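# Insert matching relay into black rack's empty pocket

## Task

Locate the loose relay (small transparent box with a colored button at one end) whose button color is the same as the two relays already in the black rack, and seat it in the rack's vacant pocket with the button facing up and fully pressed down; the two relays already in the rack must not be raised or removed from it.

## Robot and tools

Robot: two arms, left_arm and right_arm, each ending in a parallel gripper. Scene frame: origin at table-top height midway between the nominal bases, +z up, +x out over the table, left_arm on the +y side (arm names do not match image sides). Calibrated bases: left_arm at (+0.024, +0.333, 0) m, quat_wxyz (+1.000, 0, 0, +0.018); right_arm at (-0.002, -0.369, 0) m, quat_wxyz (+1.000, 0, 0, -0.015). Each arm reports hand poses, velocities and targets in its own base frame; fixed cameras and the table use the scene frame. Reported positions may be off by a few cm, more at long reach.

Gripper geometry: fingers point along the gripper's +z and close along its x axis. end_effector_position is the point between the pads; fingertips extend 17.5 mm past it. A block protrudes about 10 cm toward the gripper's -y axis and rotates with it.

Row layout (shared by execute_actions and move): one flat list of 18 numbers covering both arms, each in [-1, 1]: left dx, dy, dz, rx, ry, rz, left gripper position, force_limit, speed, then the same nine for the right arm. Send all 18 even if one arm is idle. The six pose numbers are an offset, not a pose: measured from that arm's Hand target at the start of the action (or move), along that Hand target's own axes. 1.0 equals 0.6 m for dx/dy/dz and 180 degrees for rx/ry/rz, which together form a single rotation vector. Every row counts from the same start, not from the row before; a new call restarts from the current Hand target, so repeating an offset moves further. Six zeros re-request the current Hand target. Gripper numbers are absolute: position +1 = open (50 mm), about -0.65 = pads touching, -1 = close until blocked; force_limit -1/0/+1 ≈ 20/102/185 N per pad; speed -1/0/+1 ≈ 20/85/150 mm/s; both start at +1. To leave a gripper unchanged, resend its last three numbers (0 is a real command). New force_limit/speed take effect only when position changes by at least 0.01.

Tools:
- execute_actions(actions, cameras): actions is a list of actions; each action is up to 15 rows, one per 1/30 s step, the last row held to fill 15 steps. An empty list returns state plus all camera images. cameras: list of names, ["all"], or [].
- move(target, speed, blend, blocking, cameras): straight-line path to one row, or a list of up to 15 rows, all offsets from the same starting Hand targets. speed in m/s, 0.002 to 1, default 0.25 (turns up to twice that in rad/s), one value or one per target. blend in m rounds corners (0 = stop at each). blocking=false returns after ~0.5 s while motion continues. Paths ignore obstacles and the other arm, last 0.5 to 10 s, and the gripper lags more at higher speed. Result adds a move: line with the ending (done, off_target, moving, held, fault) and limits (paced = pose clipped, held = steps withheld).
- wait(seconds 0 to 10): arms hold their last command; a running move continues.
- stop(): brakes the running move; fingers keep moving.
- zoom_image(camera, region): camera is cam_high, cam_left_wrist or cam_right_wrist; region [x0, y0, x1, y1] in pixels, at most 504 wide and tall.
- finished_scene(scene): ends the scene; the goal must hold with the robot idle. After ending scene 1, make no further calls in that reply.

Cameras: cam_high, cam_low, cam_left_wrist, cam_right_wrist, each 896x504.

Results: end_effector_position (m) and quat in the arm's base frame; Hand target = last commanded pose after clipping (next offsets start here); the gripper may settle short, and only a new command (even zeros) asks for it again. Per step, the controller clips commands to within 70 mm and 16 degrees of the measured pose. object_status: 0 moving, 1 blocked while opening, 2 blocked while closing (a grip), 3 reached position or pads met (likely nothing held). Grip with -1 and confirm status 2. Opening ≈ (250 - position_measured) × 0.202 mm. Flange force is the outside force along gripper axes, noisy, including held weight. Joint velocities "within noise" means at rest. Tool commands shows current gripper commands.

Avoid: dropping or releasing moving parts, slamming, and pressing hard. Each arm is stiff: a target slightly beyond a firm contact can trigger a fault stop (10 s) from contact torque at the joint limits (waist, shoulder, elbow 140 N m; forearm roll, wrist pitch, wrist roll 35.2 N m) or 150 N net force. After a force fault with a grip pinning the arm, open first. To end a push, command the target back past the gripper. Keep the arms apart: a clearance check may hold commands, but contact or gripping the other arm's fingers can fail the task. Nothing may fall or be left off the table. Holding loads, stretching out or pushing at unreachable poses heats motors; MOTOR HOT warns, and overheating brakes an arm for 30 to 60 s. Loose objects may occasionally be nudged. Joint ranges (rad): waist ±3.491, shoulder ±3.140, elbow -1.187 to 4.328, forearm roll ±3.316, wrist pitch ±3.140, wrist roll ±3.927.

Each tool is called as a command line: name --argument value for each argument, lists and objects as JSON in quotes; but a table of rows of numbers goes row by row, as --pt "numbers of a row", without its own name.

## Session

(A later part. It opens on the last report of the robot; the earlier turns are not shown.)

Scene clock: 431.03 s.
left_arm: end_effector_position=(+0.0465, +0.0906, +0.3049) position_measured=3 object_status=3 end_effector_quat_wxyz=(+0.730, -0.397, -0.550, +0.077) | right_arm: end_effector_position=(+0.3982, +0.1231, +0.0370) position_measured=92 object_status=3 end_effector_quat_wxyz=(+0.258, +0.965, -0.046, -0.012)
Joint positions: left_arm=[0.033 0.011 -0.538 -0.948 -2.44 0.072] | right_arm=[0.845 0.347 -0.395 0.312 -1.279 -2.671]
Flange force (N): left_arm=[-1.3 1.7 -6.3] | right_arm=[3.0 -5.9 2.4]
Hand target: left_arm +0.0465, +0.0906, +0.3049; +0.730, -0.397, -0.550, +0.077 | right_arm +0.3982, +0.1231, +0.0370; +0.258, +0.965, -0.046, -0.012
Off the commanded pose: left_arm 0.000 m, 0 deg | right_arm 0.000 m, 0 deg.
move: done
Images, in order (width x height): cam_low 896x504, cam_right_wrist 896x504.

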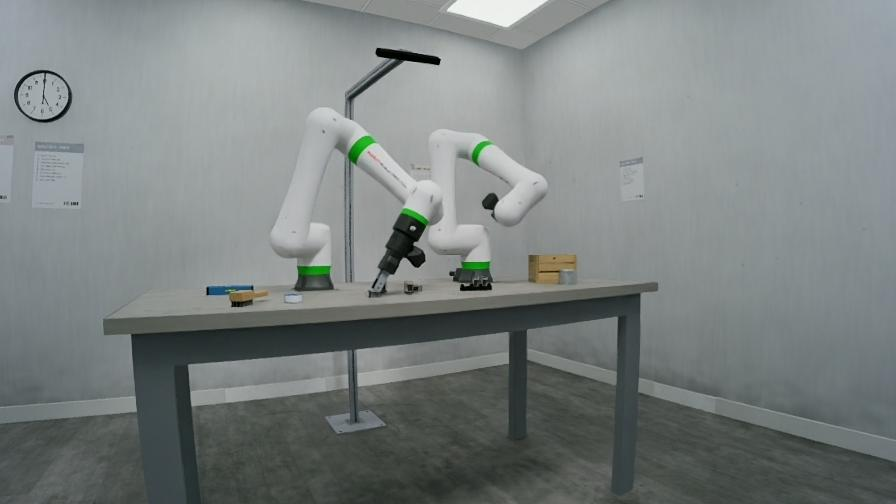

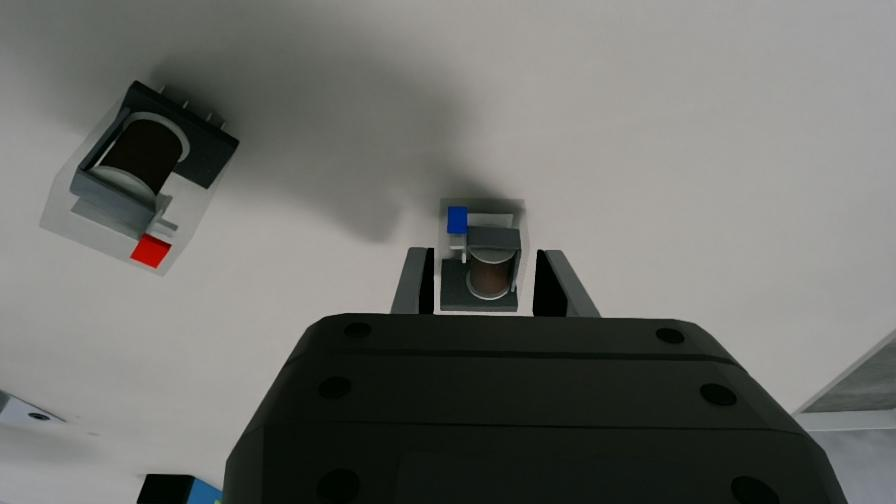

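move --target '[0,0,0,0,0,0,1,1,1, 0,0,0.025,0,0,0,0.4,-0.6,-0.5]' --speed 0.04 --cameras '["cam_right_wrist","cam_low"]'

zoom_image --camera "cam_right_wrist" --region '[340, 150, 640, 320]'

zoom_image --camera "cam_low" --region '[340, 240, 440, 310]'

Scene clock: 440.43 s.
left_arm: end_effector_position=(+0.0465, +0.0906, +0.3049) position_measured=3 object_status=3 end_effector_quat_wxyz=(+0.730, -0.397, -0.550, +0.077) | right_arm: end_effector_position=(+0.3975, +0.1156, +0.0240) position_measured=92 object_status=3 end_effector_quat_wxyz=(+0.258, +0.965, -0.046, -0.012)
Joint positions: left_arm=[0.033 0.011 -0.538 -0.948 -2.44 0.072] | right_arm=[0.836 0.357 -0.421 0.321 -1.242 -2.675]
Flange force (N): left_arm=[-0.9 1.5 -4.5] | right_arm=[3.1 -6.1 2.3]
Hand target: left_arm +0.0465, +0.0906, +0.3049; +0.730, -0.397, -0.550, +0.077 | right_arm +0.3975, +0.1156, +0.0240; +0.258, +0.965, -0.046, -0.012
Off the commanded pose: left_arm 0.000 m, 0 deg | right_arm 0.000 m, 0 deg.
move: done
Images, in order (width x height): cam_low 896x504, cam_right_wrist 896x504.

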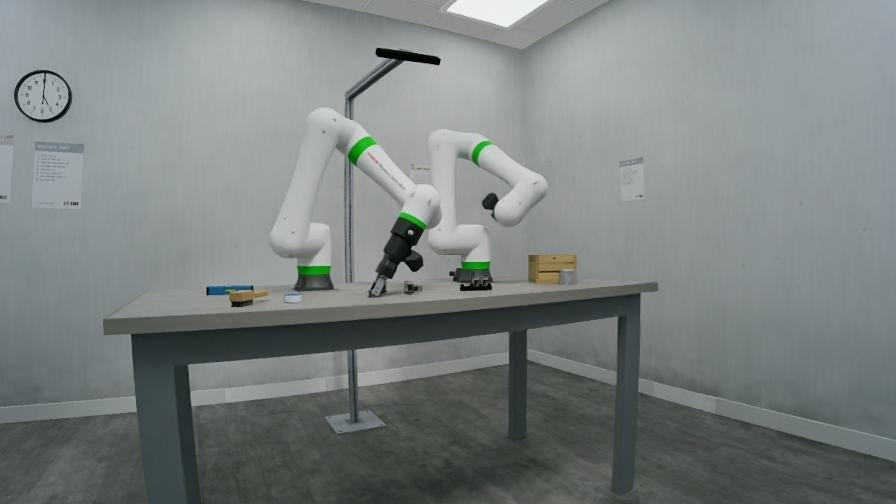

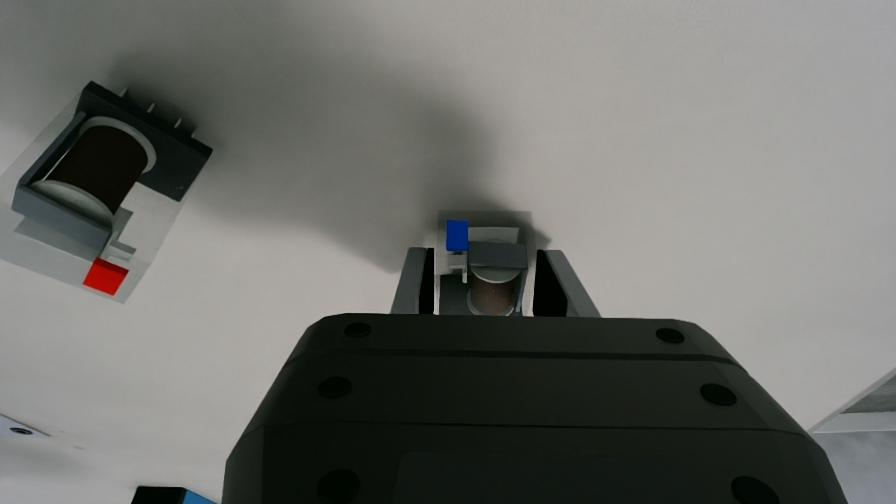

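Scaled by 1.680 from the camera's 896x504 image, which has a finer 1280x720 frame.

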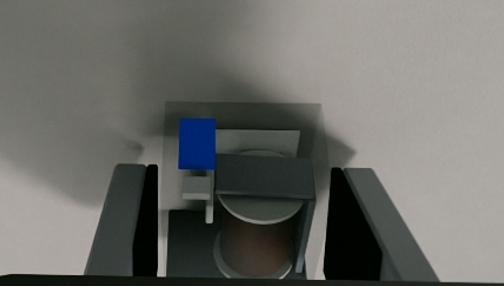

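Scaled by 5.040 from the camera's 896x504 image, which has a finer 1280x720 frame.

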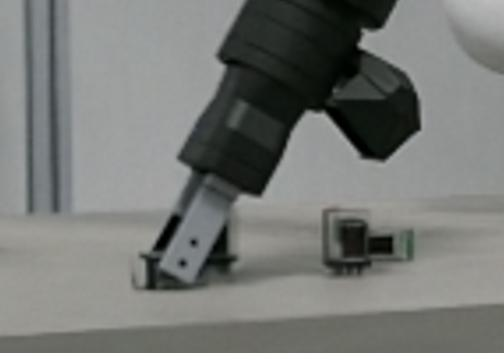

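move --target '[0,0,0,0,0,0,1,1,1, 0,0,0,0,0,0,-1,-0.5,-0.5]' --cameras '["cam_right_wrist"]'

Scene clock: 448.77 s.
left_arm: end_effector_position=(+0.0465, +0.0906, +0.3049) position_measured=3 object_status=3 end_effector_quat_wxyz=(+0.730, -0.397, -0.550, +0.077) | right_arm: end_effector_position=(+0.3975, +0.1156, +0.0240) position_measured=119 object_status=2 end_effector_quat_wxyz=(+0.258, +0.965, -0.046, -0.012)
Joint positions: left_arm=[0.033 0.011 -0.538 -0.948 -2.44 0.072] | right_arm=[0.835 0.357 -0.421 0.321 -1.242 -2.675]
Flange force (N): left_arm=[-1.0 1.7 -5.1] | right_arm=[3.3 -5.9 2.4]
Hand target: left_arm +0.0465, +0.0906, +0.3049; +0.730, -0.397, -0.550, +0.077 | right_arm +0.3975, +0.1156, +0.0240; +0.258, +0.965, -0.046, -0.012
Off the commanded pose: left_arm 0.000 m, 0 deg | right_arm 0.000 m, 0 deg.
move: done
Images, in order (width x height): cam_right_wrist 896x504.

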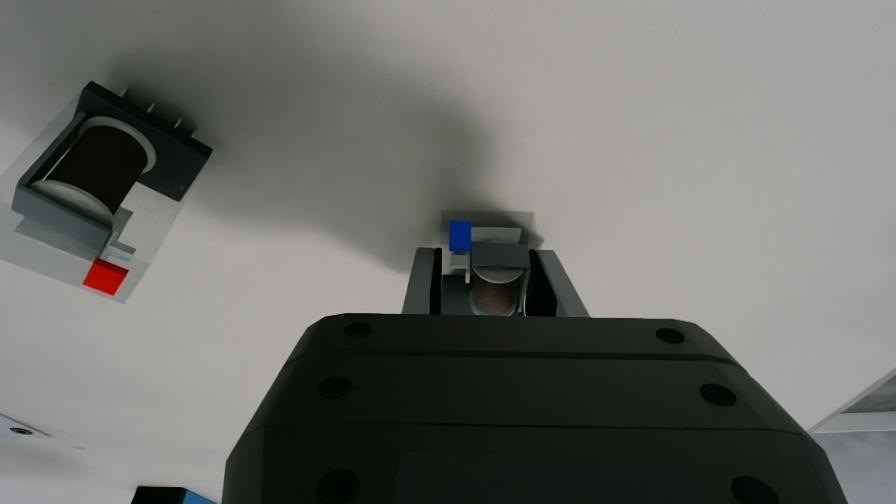

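move --pt "0 0 0 0 0 0 1 1 1 0 0.0667 -0.1155 0 0 0 -1 -0.5 -0.5" --pt "0 0 0 0 0 0 1 1 1 -0.0878 -0.27 -0.4177 0.2802 -0.0053 0.0641 -1 -0.5 -0.5" --speed '[0.1,0.2]' --blend '[0.02,0]' --cameras '["cam_right_wrist"]'

zoom_image --camera "cam_right_wrist" --region '[380, 0, 580, 130]'

zoom_image --camera "cam_right_wrist" --region '[380, 190, 600, 330]'

Scene clock: 525.07 s.
left_arm: end_effector_position=(+0.0465, +0.0906, +0.3049) position_measured=3 object_status=3 end_effector_quat_wxyz=(+0.730, -0.397, -0.550, +0.077) | right_arm: end_effector_position=(+0.3703, +0.3850, +0.1602) position_measured=119 object_status=2 end_effector_quat_wxyz=(-0.177, +0.973, -0.143, +0.026)
Joint positions: left_arm=[0.033 0.011 -0.538 -0.948 -2.44 0.072] | right_arm=[0.987 0.03 -0.263 -0.127 -0.935 -2.791]
Flange force (N): left_arm=[-1.5 1.9 -5.2] | right_arm=[1.5 -2.9 4.3]
Hand target: left_arm +0.0465, +0.0906, +0.3049; +0.730, -0.397, -0.550, +0.077 | right_arm +0.3703, +0.3850, +0.1602; -0.177, +0.973, -0.143, +0.026
Off the commanded pose: left_arm 0.000 m, 0 deg | right_arm 0.000 m, 0 deg.
move: done
Images, in order (width x height): cam_right_wrist 896x504.

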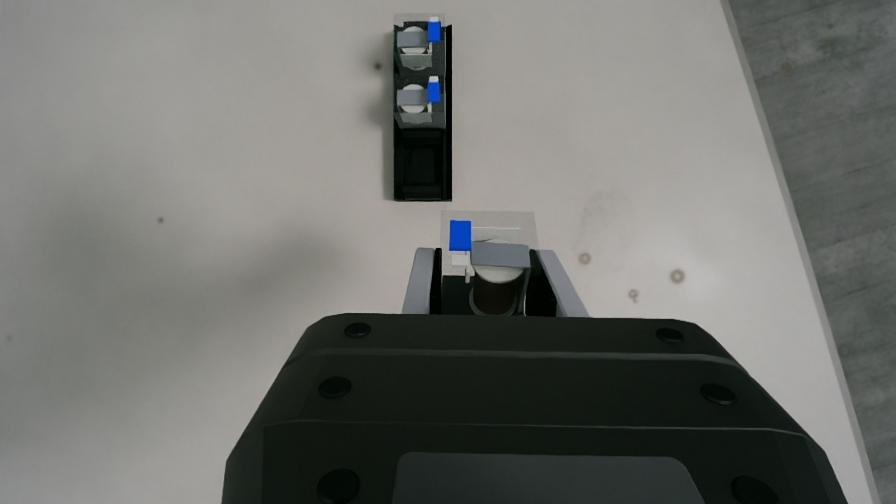

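Scaled by 2.520 from the camera's 896x504 image, which has a finer 1280x720 frame.

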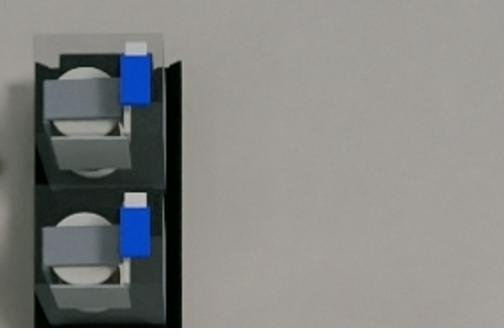

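Scaled by 2.291 from the camera's 896x504 image, which has a finer 1280x720 frame.

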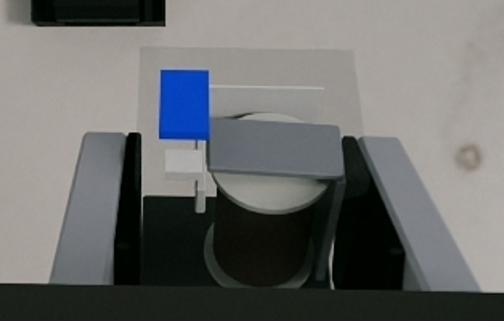

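zoom_image --camera "cam_right_wrist" --region '[380, 100, 480, 210]'

Scaled by 4.582 from the camera's 896x504 image, which has a finer 1280x720 frame.

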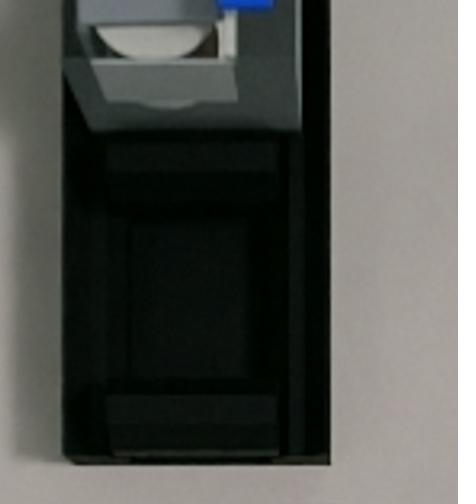

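move --target '[0,0,0,0,0,0,1,1,1, 0,-0.0352,-0.0936,0,0,0,-1,-0.5,-0.5]' --speed 0.15 --cameras '["cam_right_wrist"]'

zoom_image --camera "cam_right_wrist" --region '[360, 80, 480, 240]'

zoom_image --camera "cam_right_wrist" --region '[540, 180, 660, 320]'

Scene clock: 594.60 s.
left_arm: end_effector_position=(+0.0465, +0.0906, +0.3049) position_measured=3 object_status=3 end_effector_quat_wxyz=(+0.730, -0.397, -0.550, +0.077) | right_arm: end_effector_position=(+0.3703, +0.3850, +0.2202) position_measured=119 object_status=2 end_effector_quat_wxyz=(-0.177, +0.973, -0.142, +0.026)
Joint positions: left_arm=[0.033 0.011 -0.538 -0.948 -2.44 0.072] | right_arm=[0.988 -0.008 -0.162 -0.116 -1.075 -2.812]
Flange force (N): left_arm=[-1.1 1.8 -5.2] | right_arm=[1.8 -3.8 3.7]
Hand target: left_arm +0.0465, +0.0906, +0.3049; +0.730, -0.397, -0.550, +0.077 | right_arm +0.3703, +0.3850, +0.2202; -0.177, +0.973, -0.143, +0.026
Off the commanded pose: left_arm 0.000 m, 0 deg | right_arm 0.000 m, 0 deg.
move: done
Images, in order (width x height): cam_right_wrist 896x504.

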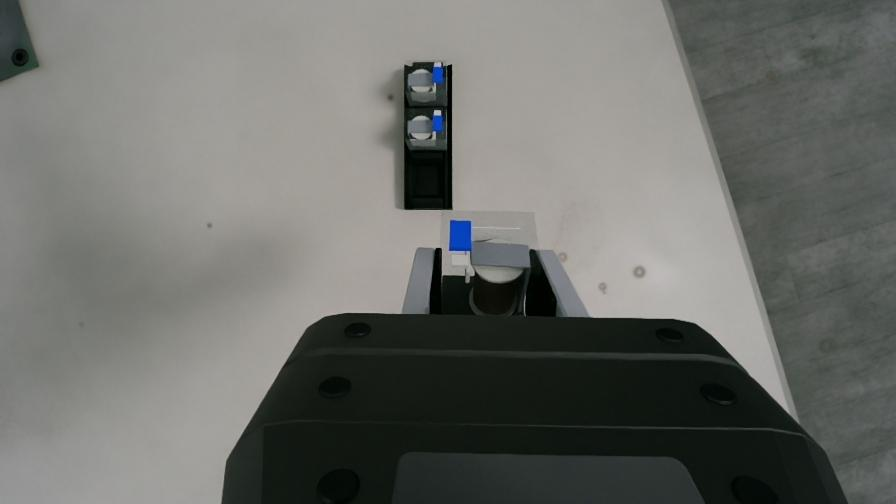

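Scaled by 3.150 from the camera's 896x504 image, which has a finer 1280x720 frame.

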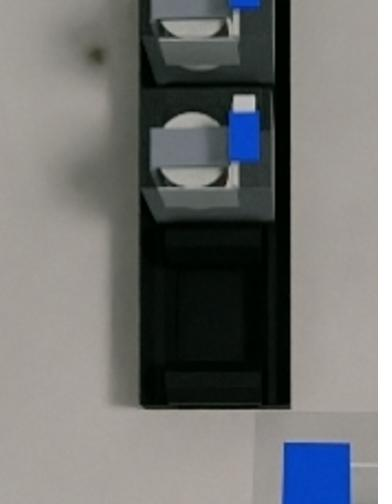

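Scaled by 3.600 from the camera's 896x504 image, which has a finer 1280x720 frame.

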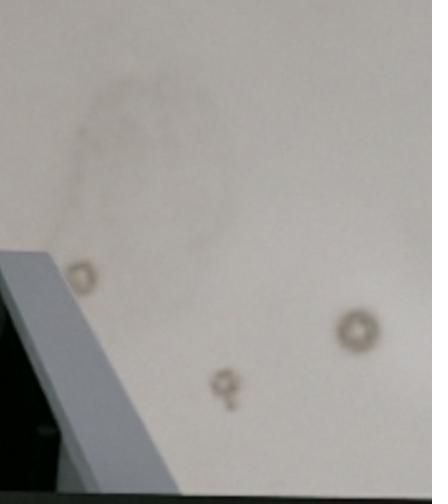

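move --target '[0,0,0,0,0,0,1,1,1, -0.1333,0,0,0,0,0,-1,-0.5,-0.5]' --speed 0.15 --cameras '["cam_right_wrist"]'

zoom_image --camera "cam_right_wrist" --region '[460, 60, 600, 220]'

zoom_image --camera "cam_right_wrist" --region '[620, 200, 780, 320]'

Scene clock: 619.00 s.
left_arm: end_effector_position=(+0.0465, +0.0906, +0.3049) position_measured=3 object_status=3 end_effector_quat_wxyz=(+0.730, -0.397, -0.550, +0.077) | right_arm: end_effector_position=(+0.2937, +0.4079, +0.2202) position_measured=119 object_status=2 end_effector_quat_wxyz=(-0.177, +0.973, -0.143, +0.026)
Joint positions: left_arm=[0.033 0.011 -0.538 -0.948 -2.44 0.072] | right_arm=[1.187 -0.11 -0.281 -0.038 -1.042 -3.035]
Flange force (N): left_arm=[-0.1 1.4 -4.9] | right_arm=[0.3 -2.8 3.1]
Hand target: left_arm +0.0465, +0.0906, +0.3049; +0.730, -0.397, -0.550, +0.077 | right_arm +0.2937, +0.4079, +0.2202; -0.177, +0.973, -0.143, +0.026
Off the commanded pose: left_arm 0.000 m, 0 deg | right_arm 0.000 m, 0 deg.
move: done
Images, in order (width x height): cam_right_wrist 896x504.

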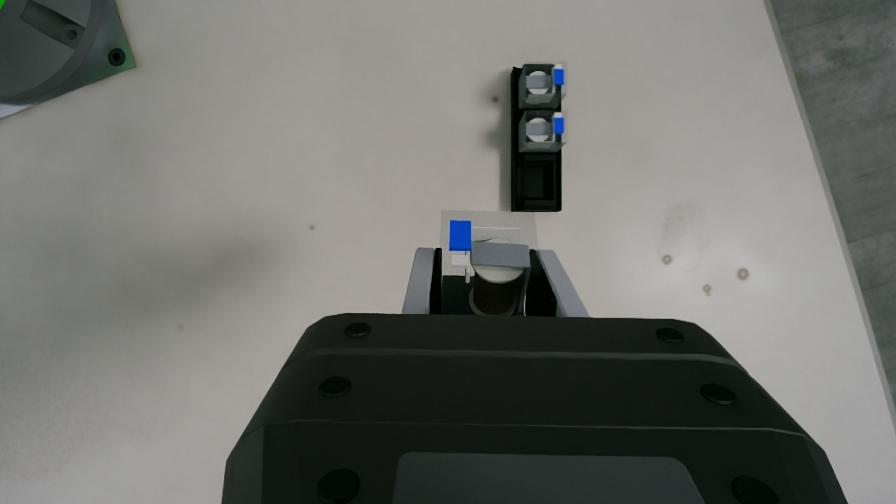

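Scaled by 3.150 from the camera's 896x504 image, which has a finer 1280x720 frame.

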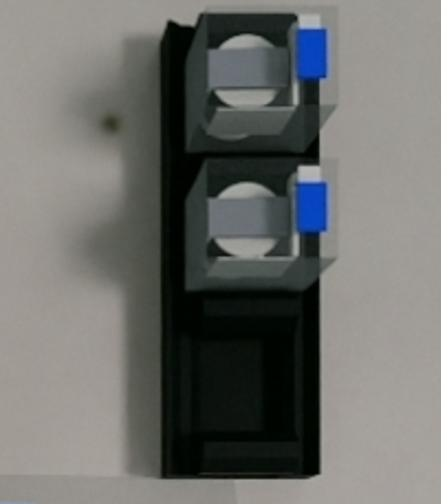

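Scaled by 3.150 from the camera's 896x504 image, which has a finer 1280x720 frame.

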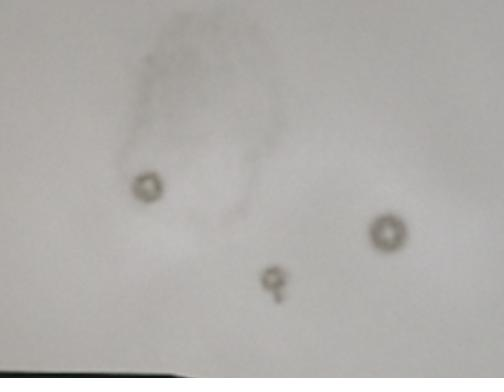

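move --target '[0,0,0,0,0,0,1,1,1, 0.1333,-0.088,-0.234,0,0,0,-1,-0.5,-0.5]' --speed 0.2 --cameras '["cam_right_wrist"]'

zoom_image --camera "cam_right_wrist" --region '[380, 110, 480, 230]'

zoom_image --camera "cam_right_wrist" --region '[500, 220, 620, 320]'

Scene clock: 632.70 s.
left_arm: end_effector_position=(+0.0465, +0.0906, +0.3049) position_measured=3 object_status=3 end_effector_quat_wxyz=(+0.730, -0.397, -0.550, +0.077) | right_arm: end_effector_position=(+0.3703, +0.3849, +0.3702) position_measured=119 object_status=2 end_effector_quat_wxyz=(-0.177, +0.973, -0.142, +0.026)
Joint positions: left_arm=[0.033 0.011 -0.538 -0.948 -2.44 0.072] | right_arm=[0.988 -0.013 0.18 -0.103 -1.419 -2.852]
Flange force (N): left_arm=[-0.6 1.8 -5.7] | right_arm=[1.9 -4.0 2.1]
Hand target: left_arm +0.0465, +0.0906, +0.3049; +0.730, -0.397, -0.550, +0.077 | right_arm +0.3703, +0.3849, +0.3702; -0.177, +0.973, -0.143, +0.026
Off the commanded pose: left_arm 0.000 m, 0 deg | right_arm 0.000 m, 0 deg.
move: done
Images, in order (width x height): cam_right_wrist 896x504.

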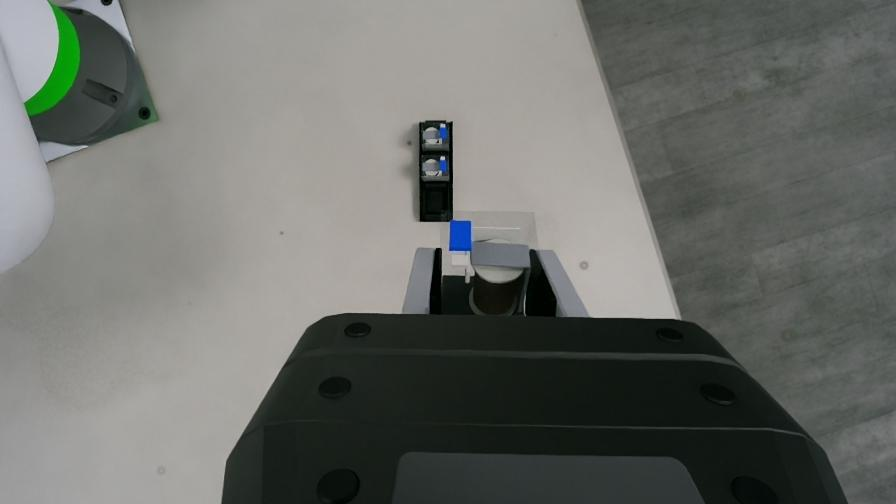

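Scaled by 4.200 from the camera's 896x504 image, which has a finer 1280x720 frame.

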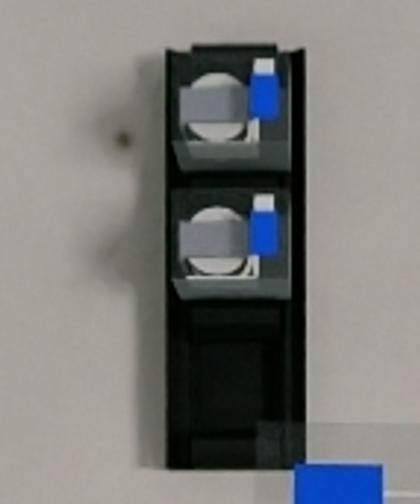

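Scaled by 4.200 from the camera's 896x504 image, which has a finer 1280x720 frame.

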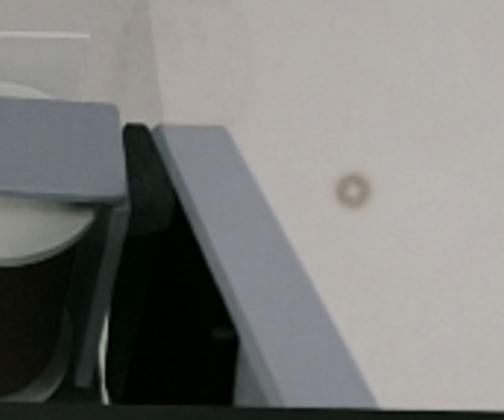

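move --target '[0,0,0,0,0,0,1,1,1, -0.0493,0.0757,0.4348,0.2188,-0.0044,-0.0052,-1,-0.5,-0.5]' --speed 0.2 --cameras '["all"]'

zoom_image --camera "cam_right_wrist" --region '[380, 100, 600, 330]'

zoom_image --camera "cam_low" --region '[400, 220, 540, 310]'

zoom_image --camera "cam_high" --region '[430, 260, 540, 370]'

Scene clock: 753.30 s.
left_arm: end_effector_position=(+0.0465, +0.0906, +0.3049) position_measured=3 object_status=3 end_effector_quat_wxyz=(+0.730, -0.397, -0.550, +0.077) | right_arm: end_effector_position=(+0.3561, +0.4407, +0.1100) position_measured=119 object_status=2 end_effector_quat_wxyz=(-0.496, +0.858, -0.116, +0.067)
Joint positions: left_arm=[0.033 0.011 -0.538 -0.948 -2.44 0.072] | right_arm=[0.627 0.065 -0.461 -1.402 -0.581 -1.392]
Flange force (N): left_arm=[-0.8 1.6 -5.1] | right_arm=[1.8 1.6 6.0]
Hand target: left_arm +0.0465, +0.0906, +0.3049; +0.730, -0.397, -0.550, +0.077 | right_arm +0.3561, +0.4407, +0.1100; -0.496, +0.858, -0.116, +0.067
Off the commanded pose: left_arm 0.000 m, 0 deg | right_arm 0.000 m, 0 deg.
move: done

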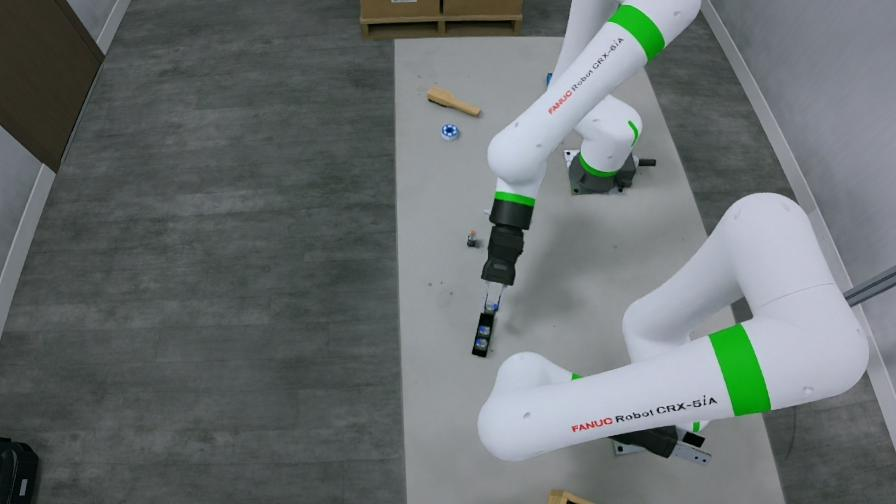

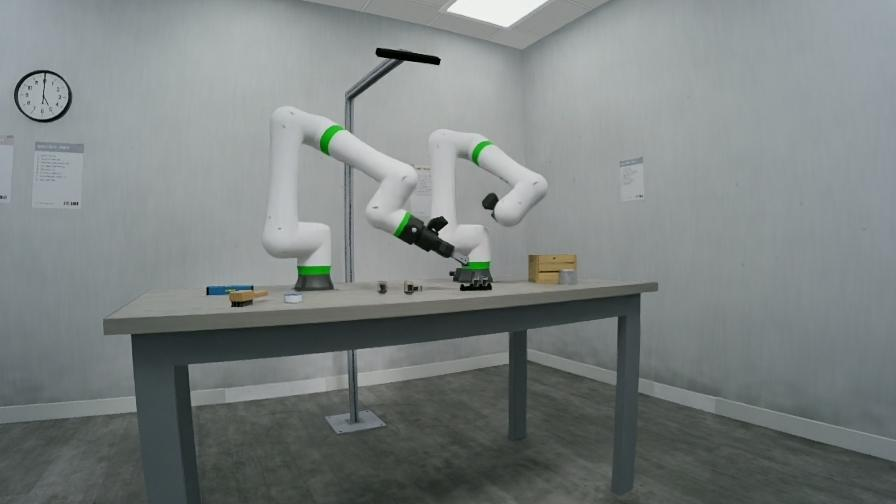

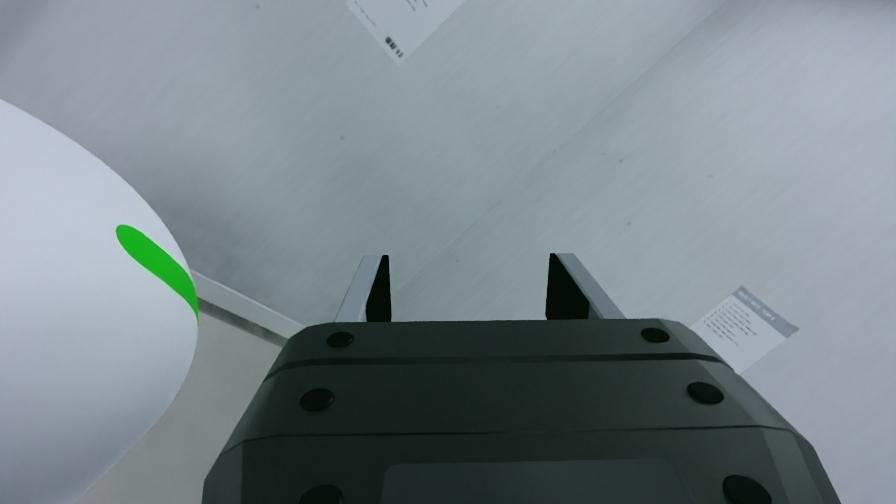

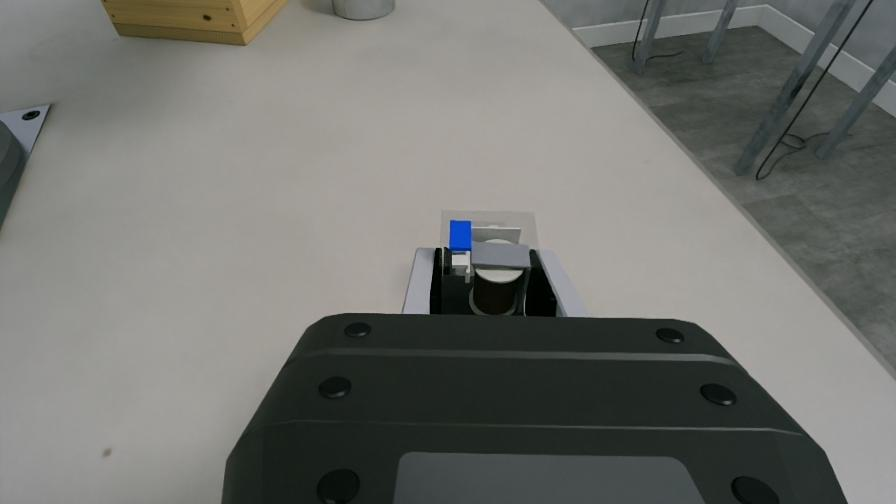

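Scaled by 2.191 from the camera's 896x504 image, which has a finer 1280x720 frame.

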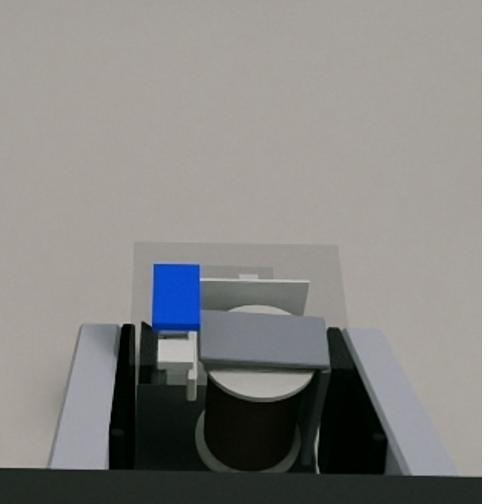

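Scaled by 3.600 from the camera's 896x504 image, which has a finer 1280x720 frame.

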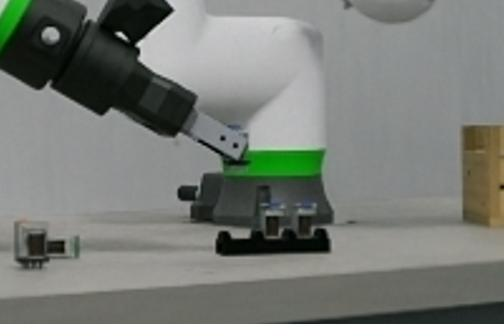

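Scaled by 4.582 from the camera's 896x504 image, which has a finer 1280x720 frame.

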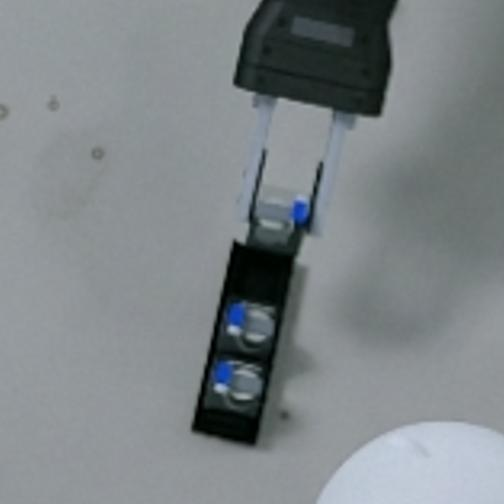

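move --target '[0,0,0,0,0,0,1,1,1, 0,0.0628,0.03625,0,0,0,-1,-0.5,-0.5]' --speed 0.1 --cameras '["cam_high","cam_low","cam_right_wrist"]'

zoom_image --camera "cam_low" --region '[420, 240, 520, 300]'

zoom_image --camera "cam_high" --region '[450, 280, 520, 360]'

zoom_image --camera "cam_right_wrist" --region '[380, 180, 600, 330]'

Scene clock: 765.20 s.
left_arm: end_effector_position=(+0.0465, +0.0906, +0.3049) position_measured=3 object_status=3 end_effector_quat_wxyz=(+0.730, -0.397, -0.550, +0.077) | right_arm: end_effector_position=(+0.3561, +0.4407, +0.0665) position_measured=119 object_status=2 end_effector_quat_wxyz=(-0.496, +0.858, -0.116, +0.067)
Joint positions: left_arm=[0.033 0.011 -0.538 -0.948 -2.44 0.072] | right_arm=[0.565 0.178 -0.476 -1.56 -0.62 -1.159]
Flange force (N): left_arm=[-1.1 1.0 -5.3] | right_arm=[2.8 3.5 7.9]
Hand target: left_arm +0.0465, +0.0906, +0.3049; +0.730, -0.397, -0.550, +0.077 | right_arm +0.3560, +0.4407, +0.0665; -0.496, +0.858, -0.116, +0.067
Off the commanded pose: left_arm 0.000 m, 0 deg | right_arm 0.000 m, 0 deg.
move: done
Images, in order (width x height): cam_high 896x504, cam_low 896x504, cam_right_wrist 896x504.

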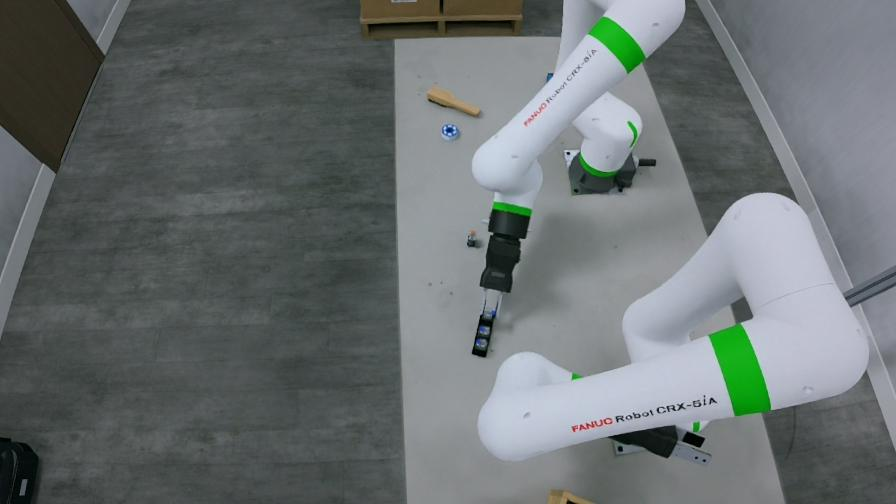

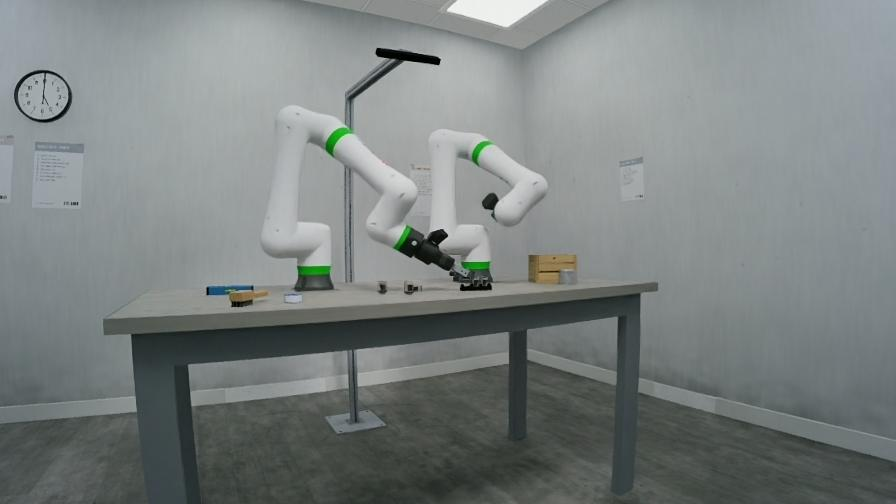

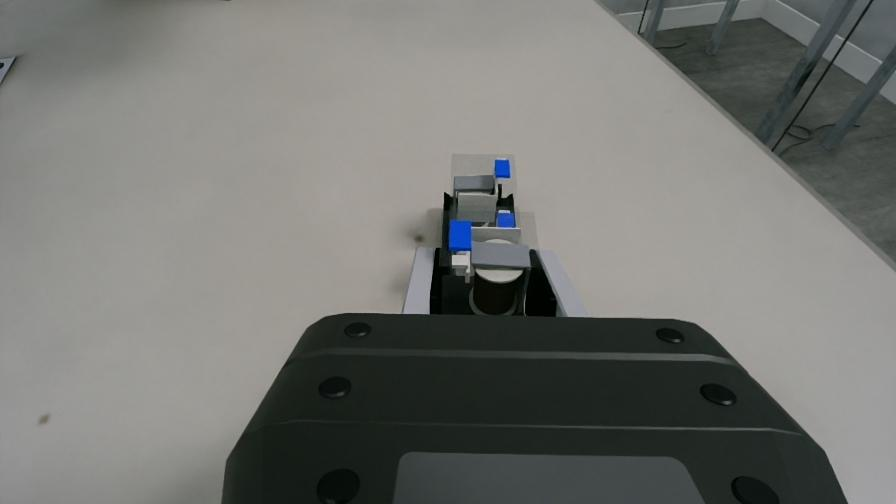

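Scaled by 5.040 from the camera's 896x504 image, which has a finer 1280x720 frame.

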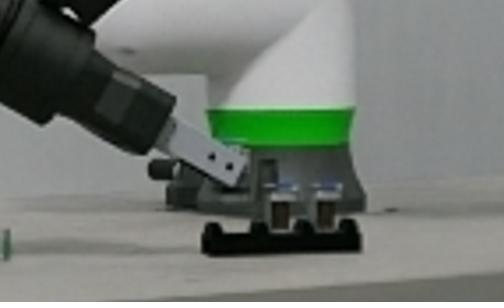

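Scaled by 6.300 from the camera's 896x504 image, which has a finer 1280x720 frame.

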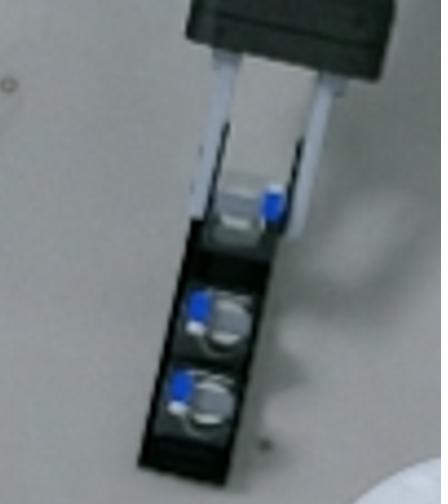

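Scaled by 2.291 from the camera's 896x504 image, which has a finer 1280x720 frame.

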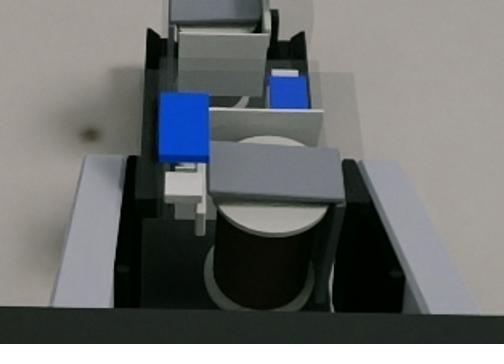

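move --target '[0,0,0,0,0,0,1,1,1, 0,0.01732,0.01,0,0,0,-1,-0.5,-0.5]' --speed 0.05 --cameras '["cam_high","cam_low","cam_right_wrist"]'

zoom_image --camera "cam_low" --region '[440, 255, 510, 300]'

zoom_image --camera "cam_high" --region '[450, 290, 520, 360]'

zoom_image --camera "cam_right_wrist" --region '[420, 130, 560, 270]'

Scene clock: 813.97 s.
left_arm: end_effector_position=(+0.0465, +0.0906, +0.3049) position_measured=3 object_status=3 end_effector_quat_wxyz=(+0.730, -0.397, -0.550, +0.077) | right_arm: end_effector_position=(+0.3560, +0.4407, +0.0545) position_measured=119 object_status=2 end_effector_quat_wxyz=(-0.496, +0.858, -0.116, +0.067)
Joint positions: left_arm=[0.033 0.011 -0.538 -0.948 -2.44 0.072] | right_arm=[0.55 0.212 -0.479 -1.601 -0.633 -1.097]
Flange force (N): left_arm=[-0.9 2.0 -5.0] | right_arm=[2.3 3.8 6.7]
Hand target: left_arm +0.0465, +0.0906, +0.3049; +0.730, -0.397, -0.550, +0.077 | right_arm +0.3560, +0.4407, +0.0545; -0.496, +0.858, -0.116, +0.067
Off the commanded pose: left_arm 0.000 m, 0 deg | right_arm 0.000 m, 0 deg.
move: done
Images, in order (width x height): cam_high 896x504, cam_low 896x504, cam_right_wrist 896x504.

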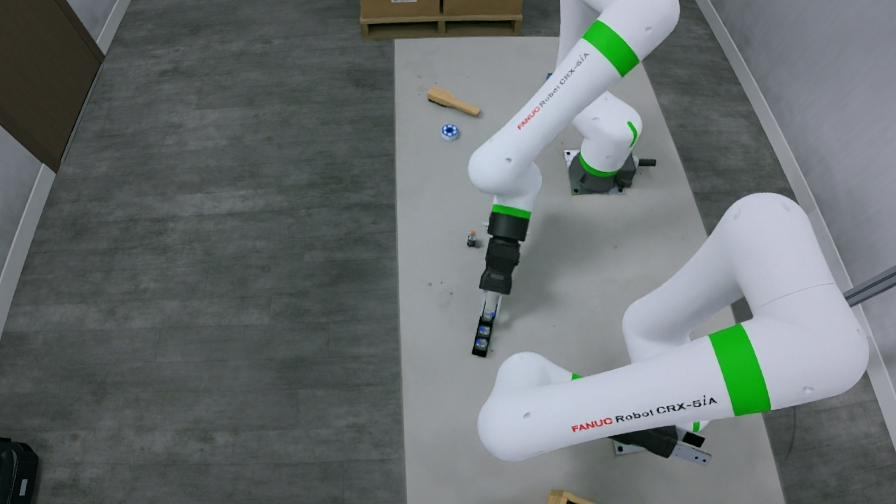

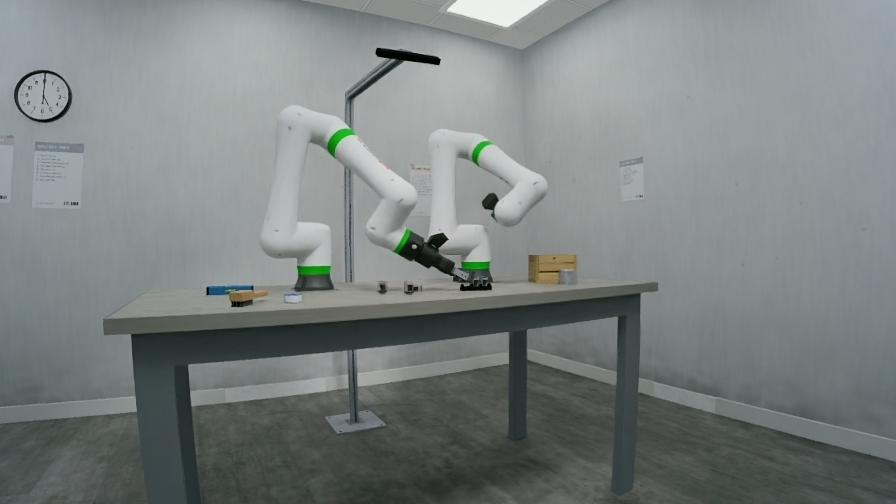

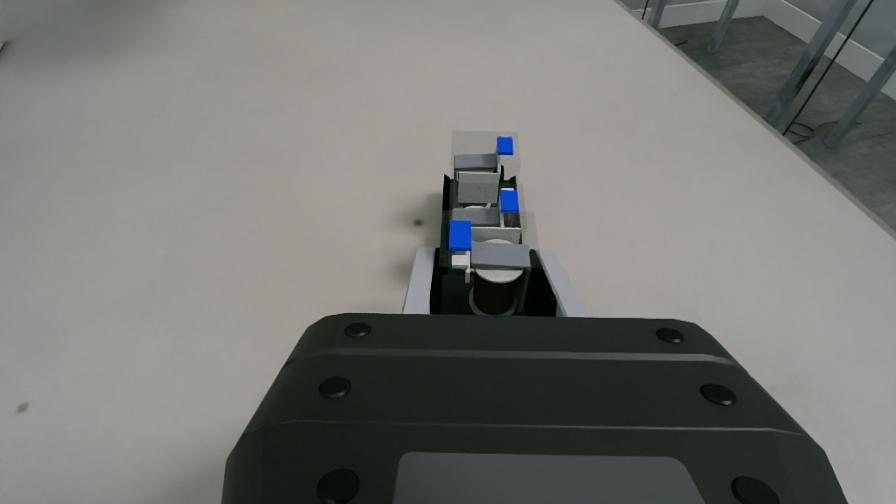

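Scaled by 7.200 from the camera's 896x504 image, which has a finer 1280x720 frame.

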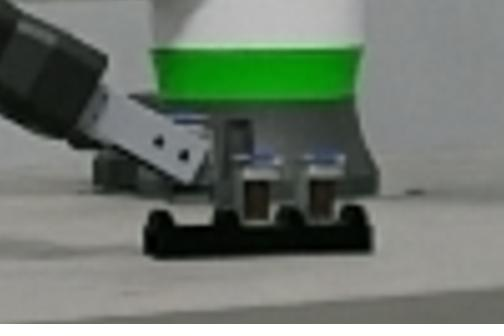

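Scaled by 7.200 from the camera's 896x504 image, which has a finer 1280x720 frame.

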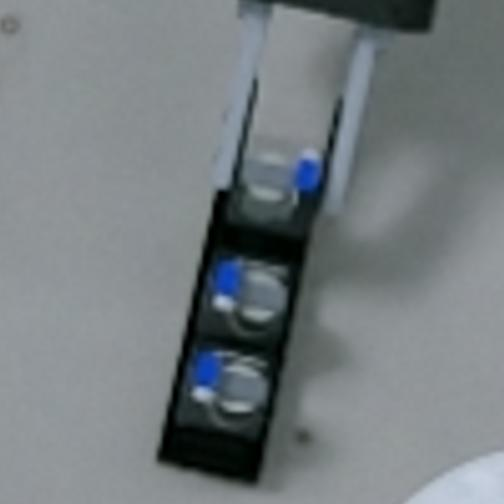

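Scaled by 3.600 from the camera's 896x504 image, which has a finer 1280x720 frame.

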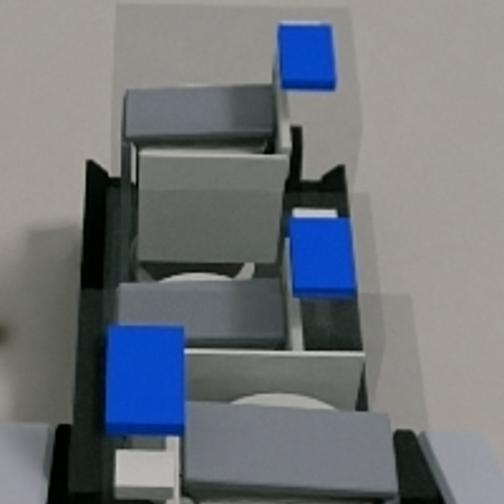

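move --pt "0 0 0 0 0 0 1 1 1 0.004 0 0 0 0 0 -1 -0.5 -0.5" --pt "0 0 0 0 0 0 1 1 1 0.004 0.00866 0.005 0 0 0 -1 -0.5 -0.5" --speed 0.03 --cameras '["cam_low","cam_right_wrist"]'

zoom_image --camera "cam_low" --region '[440, 255, 510, 300]'

zoom_image --camera "cam_right_wrist" --region '[420, 130, 560, 270]'

Scene clock: 848.73 s.
left_arm: end_effector_position=(+0.0465, +0.0906, +0.3049) position_measured=3 object_status=3 end_effector_quat_wxyz=(+0.730, -0.397, -0.550, +0.077) | right_arm: end_effector_position=(+0.3584, +0.4401, +0.0485) position_measured=119 object_status=2 end_effector_quat_wxyz=(-0.496, +0.858, -0.116, +0.067)
Joint positions: left_arm=[0.033 0.011 -0.538 -0.948 -2.44 0.072] | right_arm=[0.538 0.232 -0.476 -1.616 -0.642 -1.068]
Flange force (N): left_arm=[-1.0 1.8 -5.2] | right_arm=[2.4 3.3 6.5]
Hand target: left_arm +0.0465, +0.0906, +0.3049; +0.730, -0.397, -0.550, +0.077 | right_arm +0.3584, +0.4401, +0.0485; -0.496, +0.858, -0.116, +0.067
Off the commanded pose: left_arm 0.000 m, 0 deg | right_arm 0.000 m, 0 deg.
move: done
Images, in order (width x height): cam_low 896x504, cam_right_wrist 896x504.

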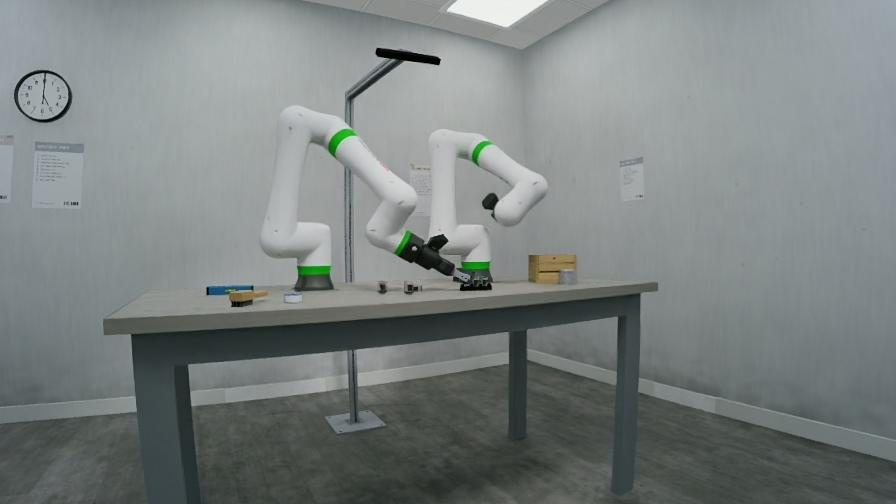

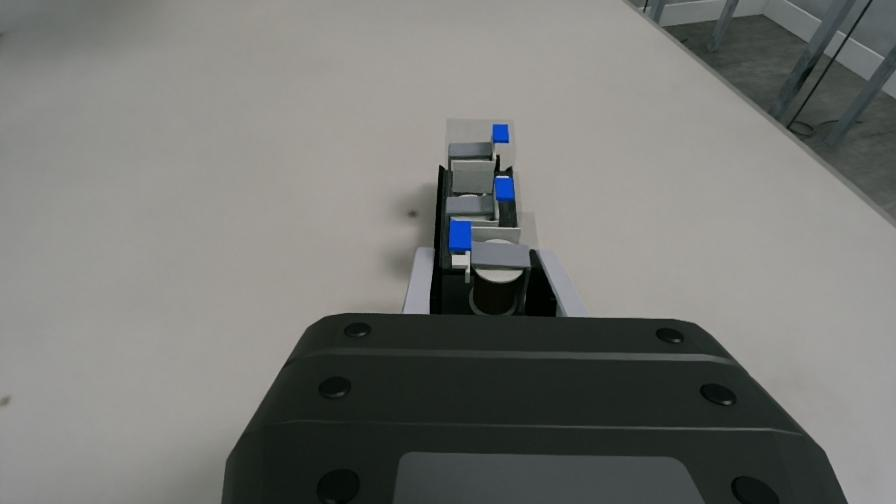

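Scaled by 7.200 from the camera's 896x504 image, which has a finer 1280x720 frame.

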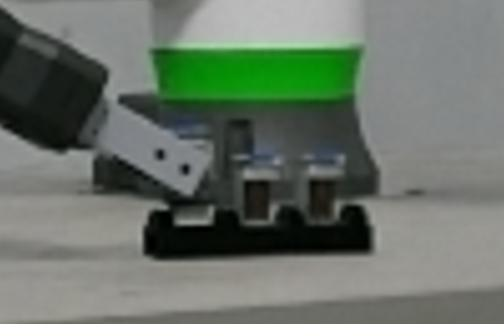

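Scaled by 3.600 from the camera's 896x504 image, which has a finer 1280x720 frame.

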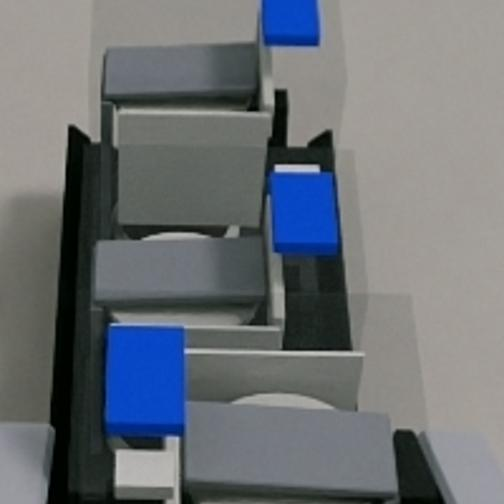

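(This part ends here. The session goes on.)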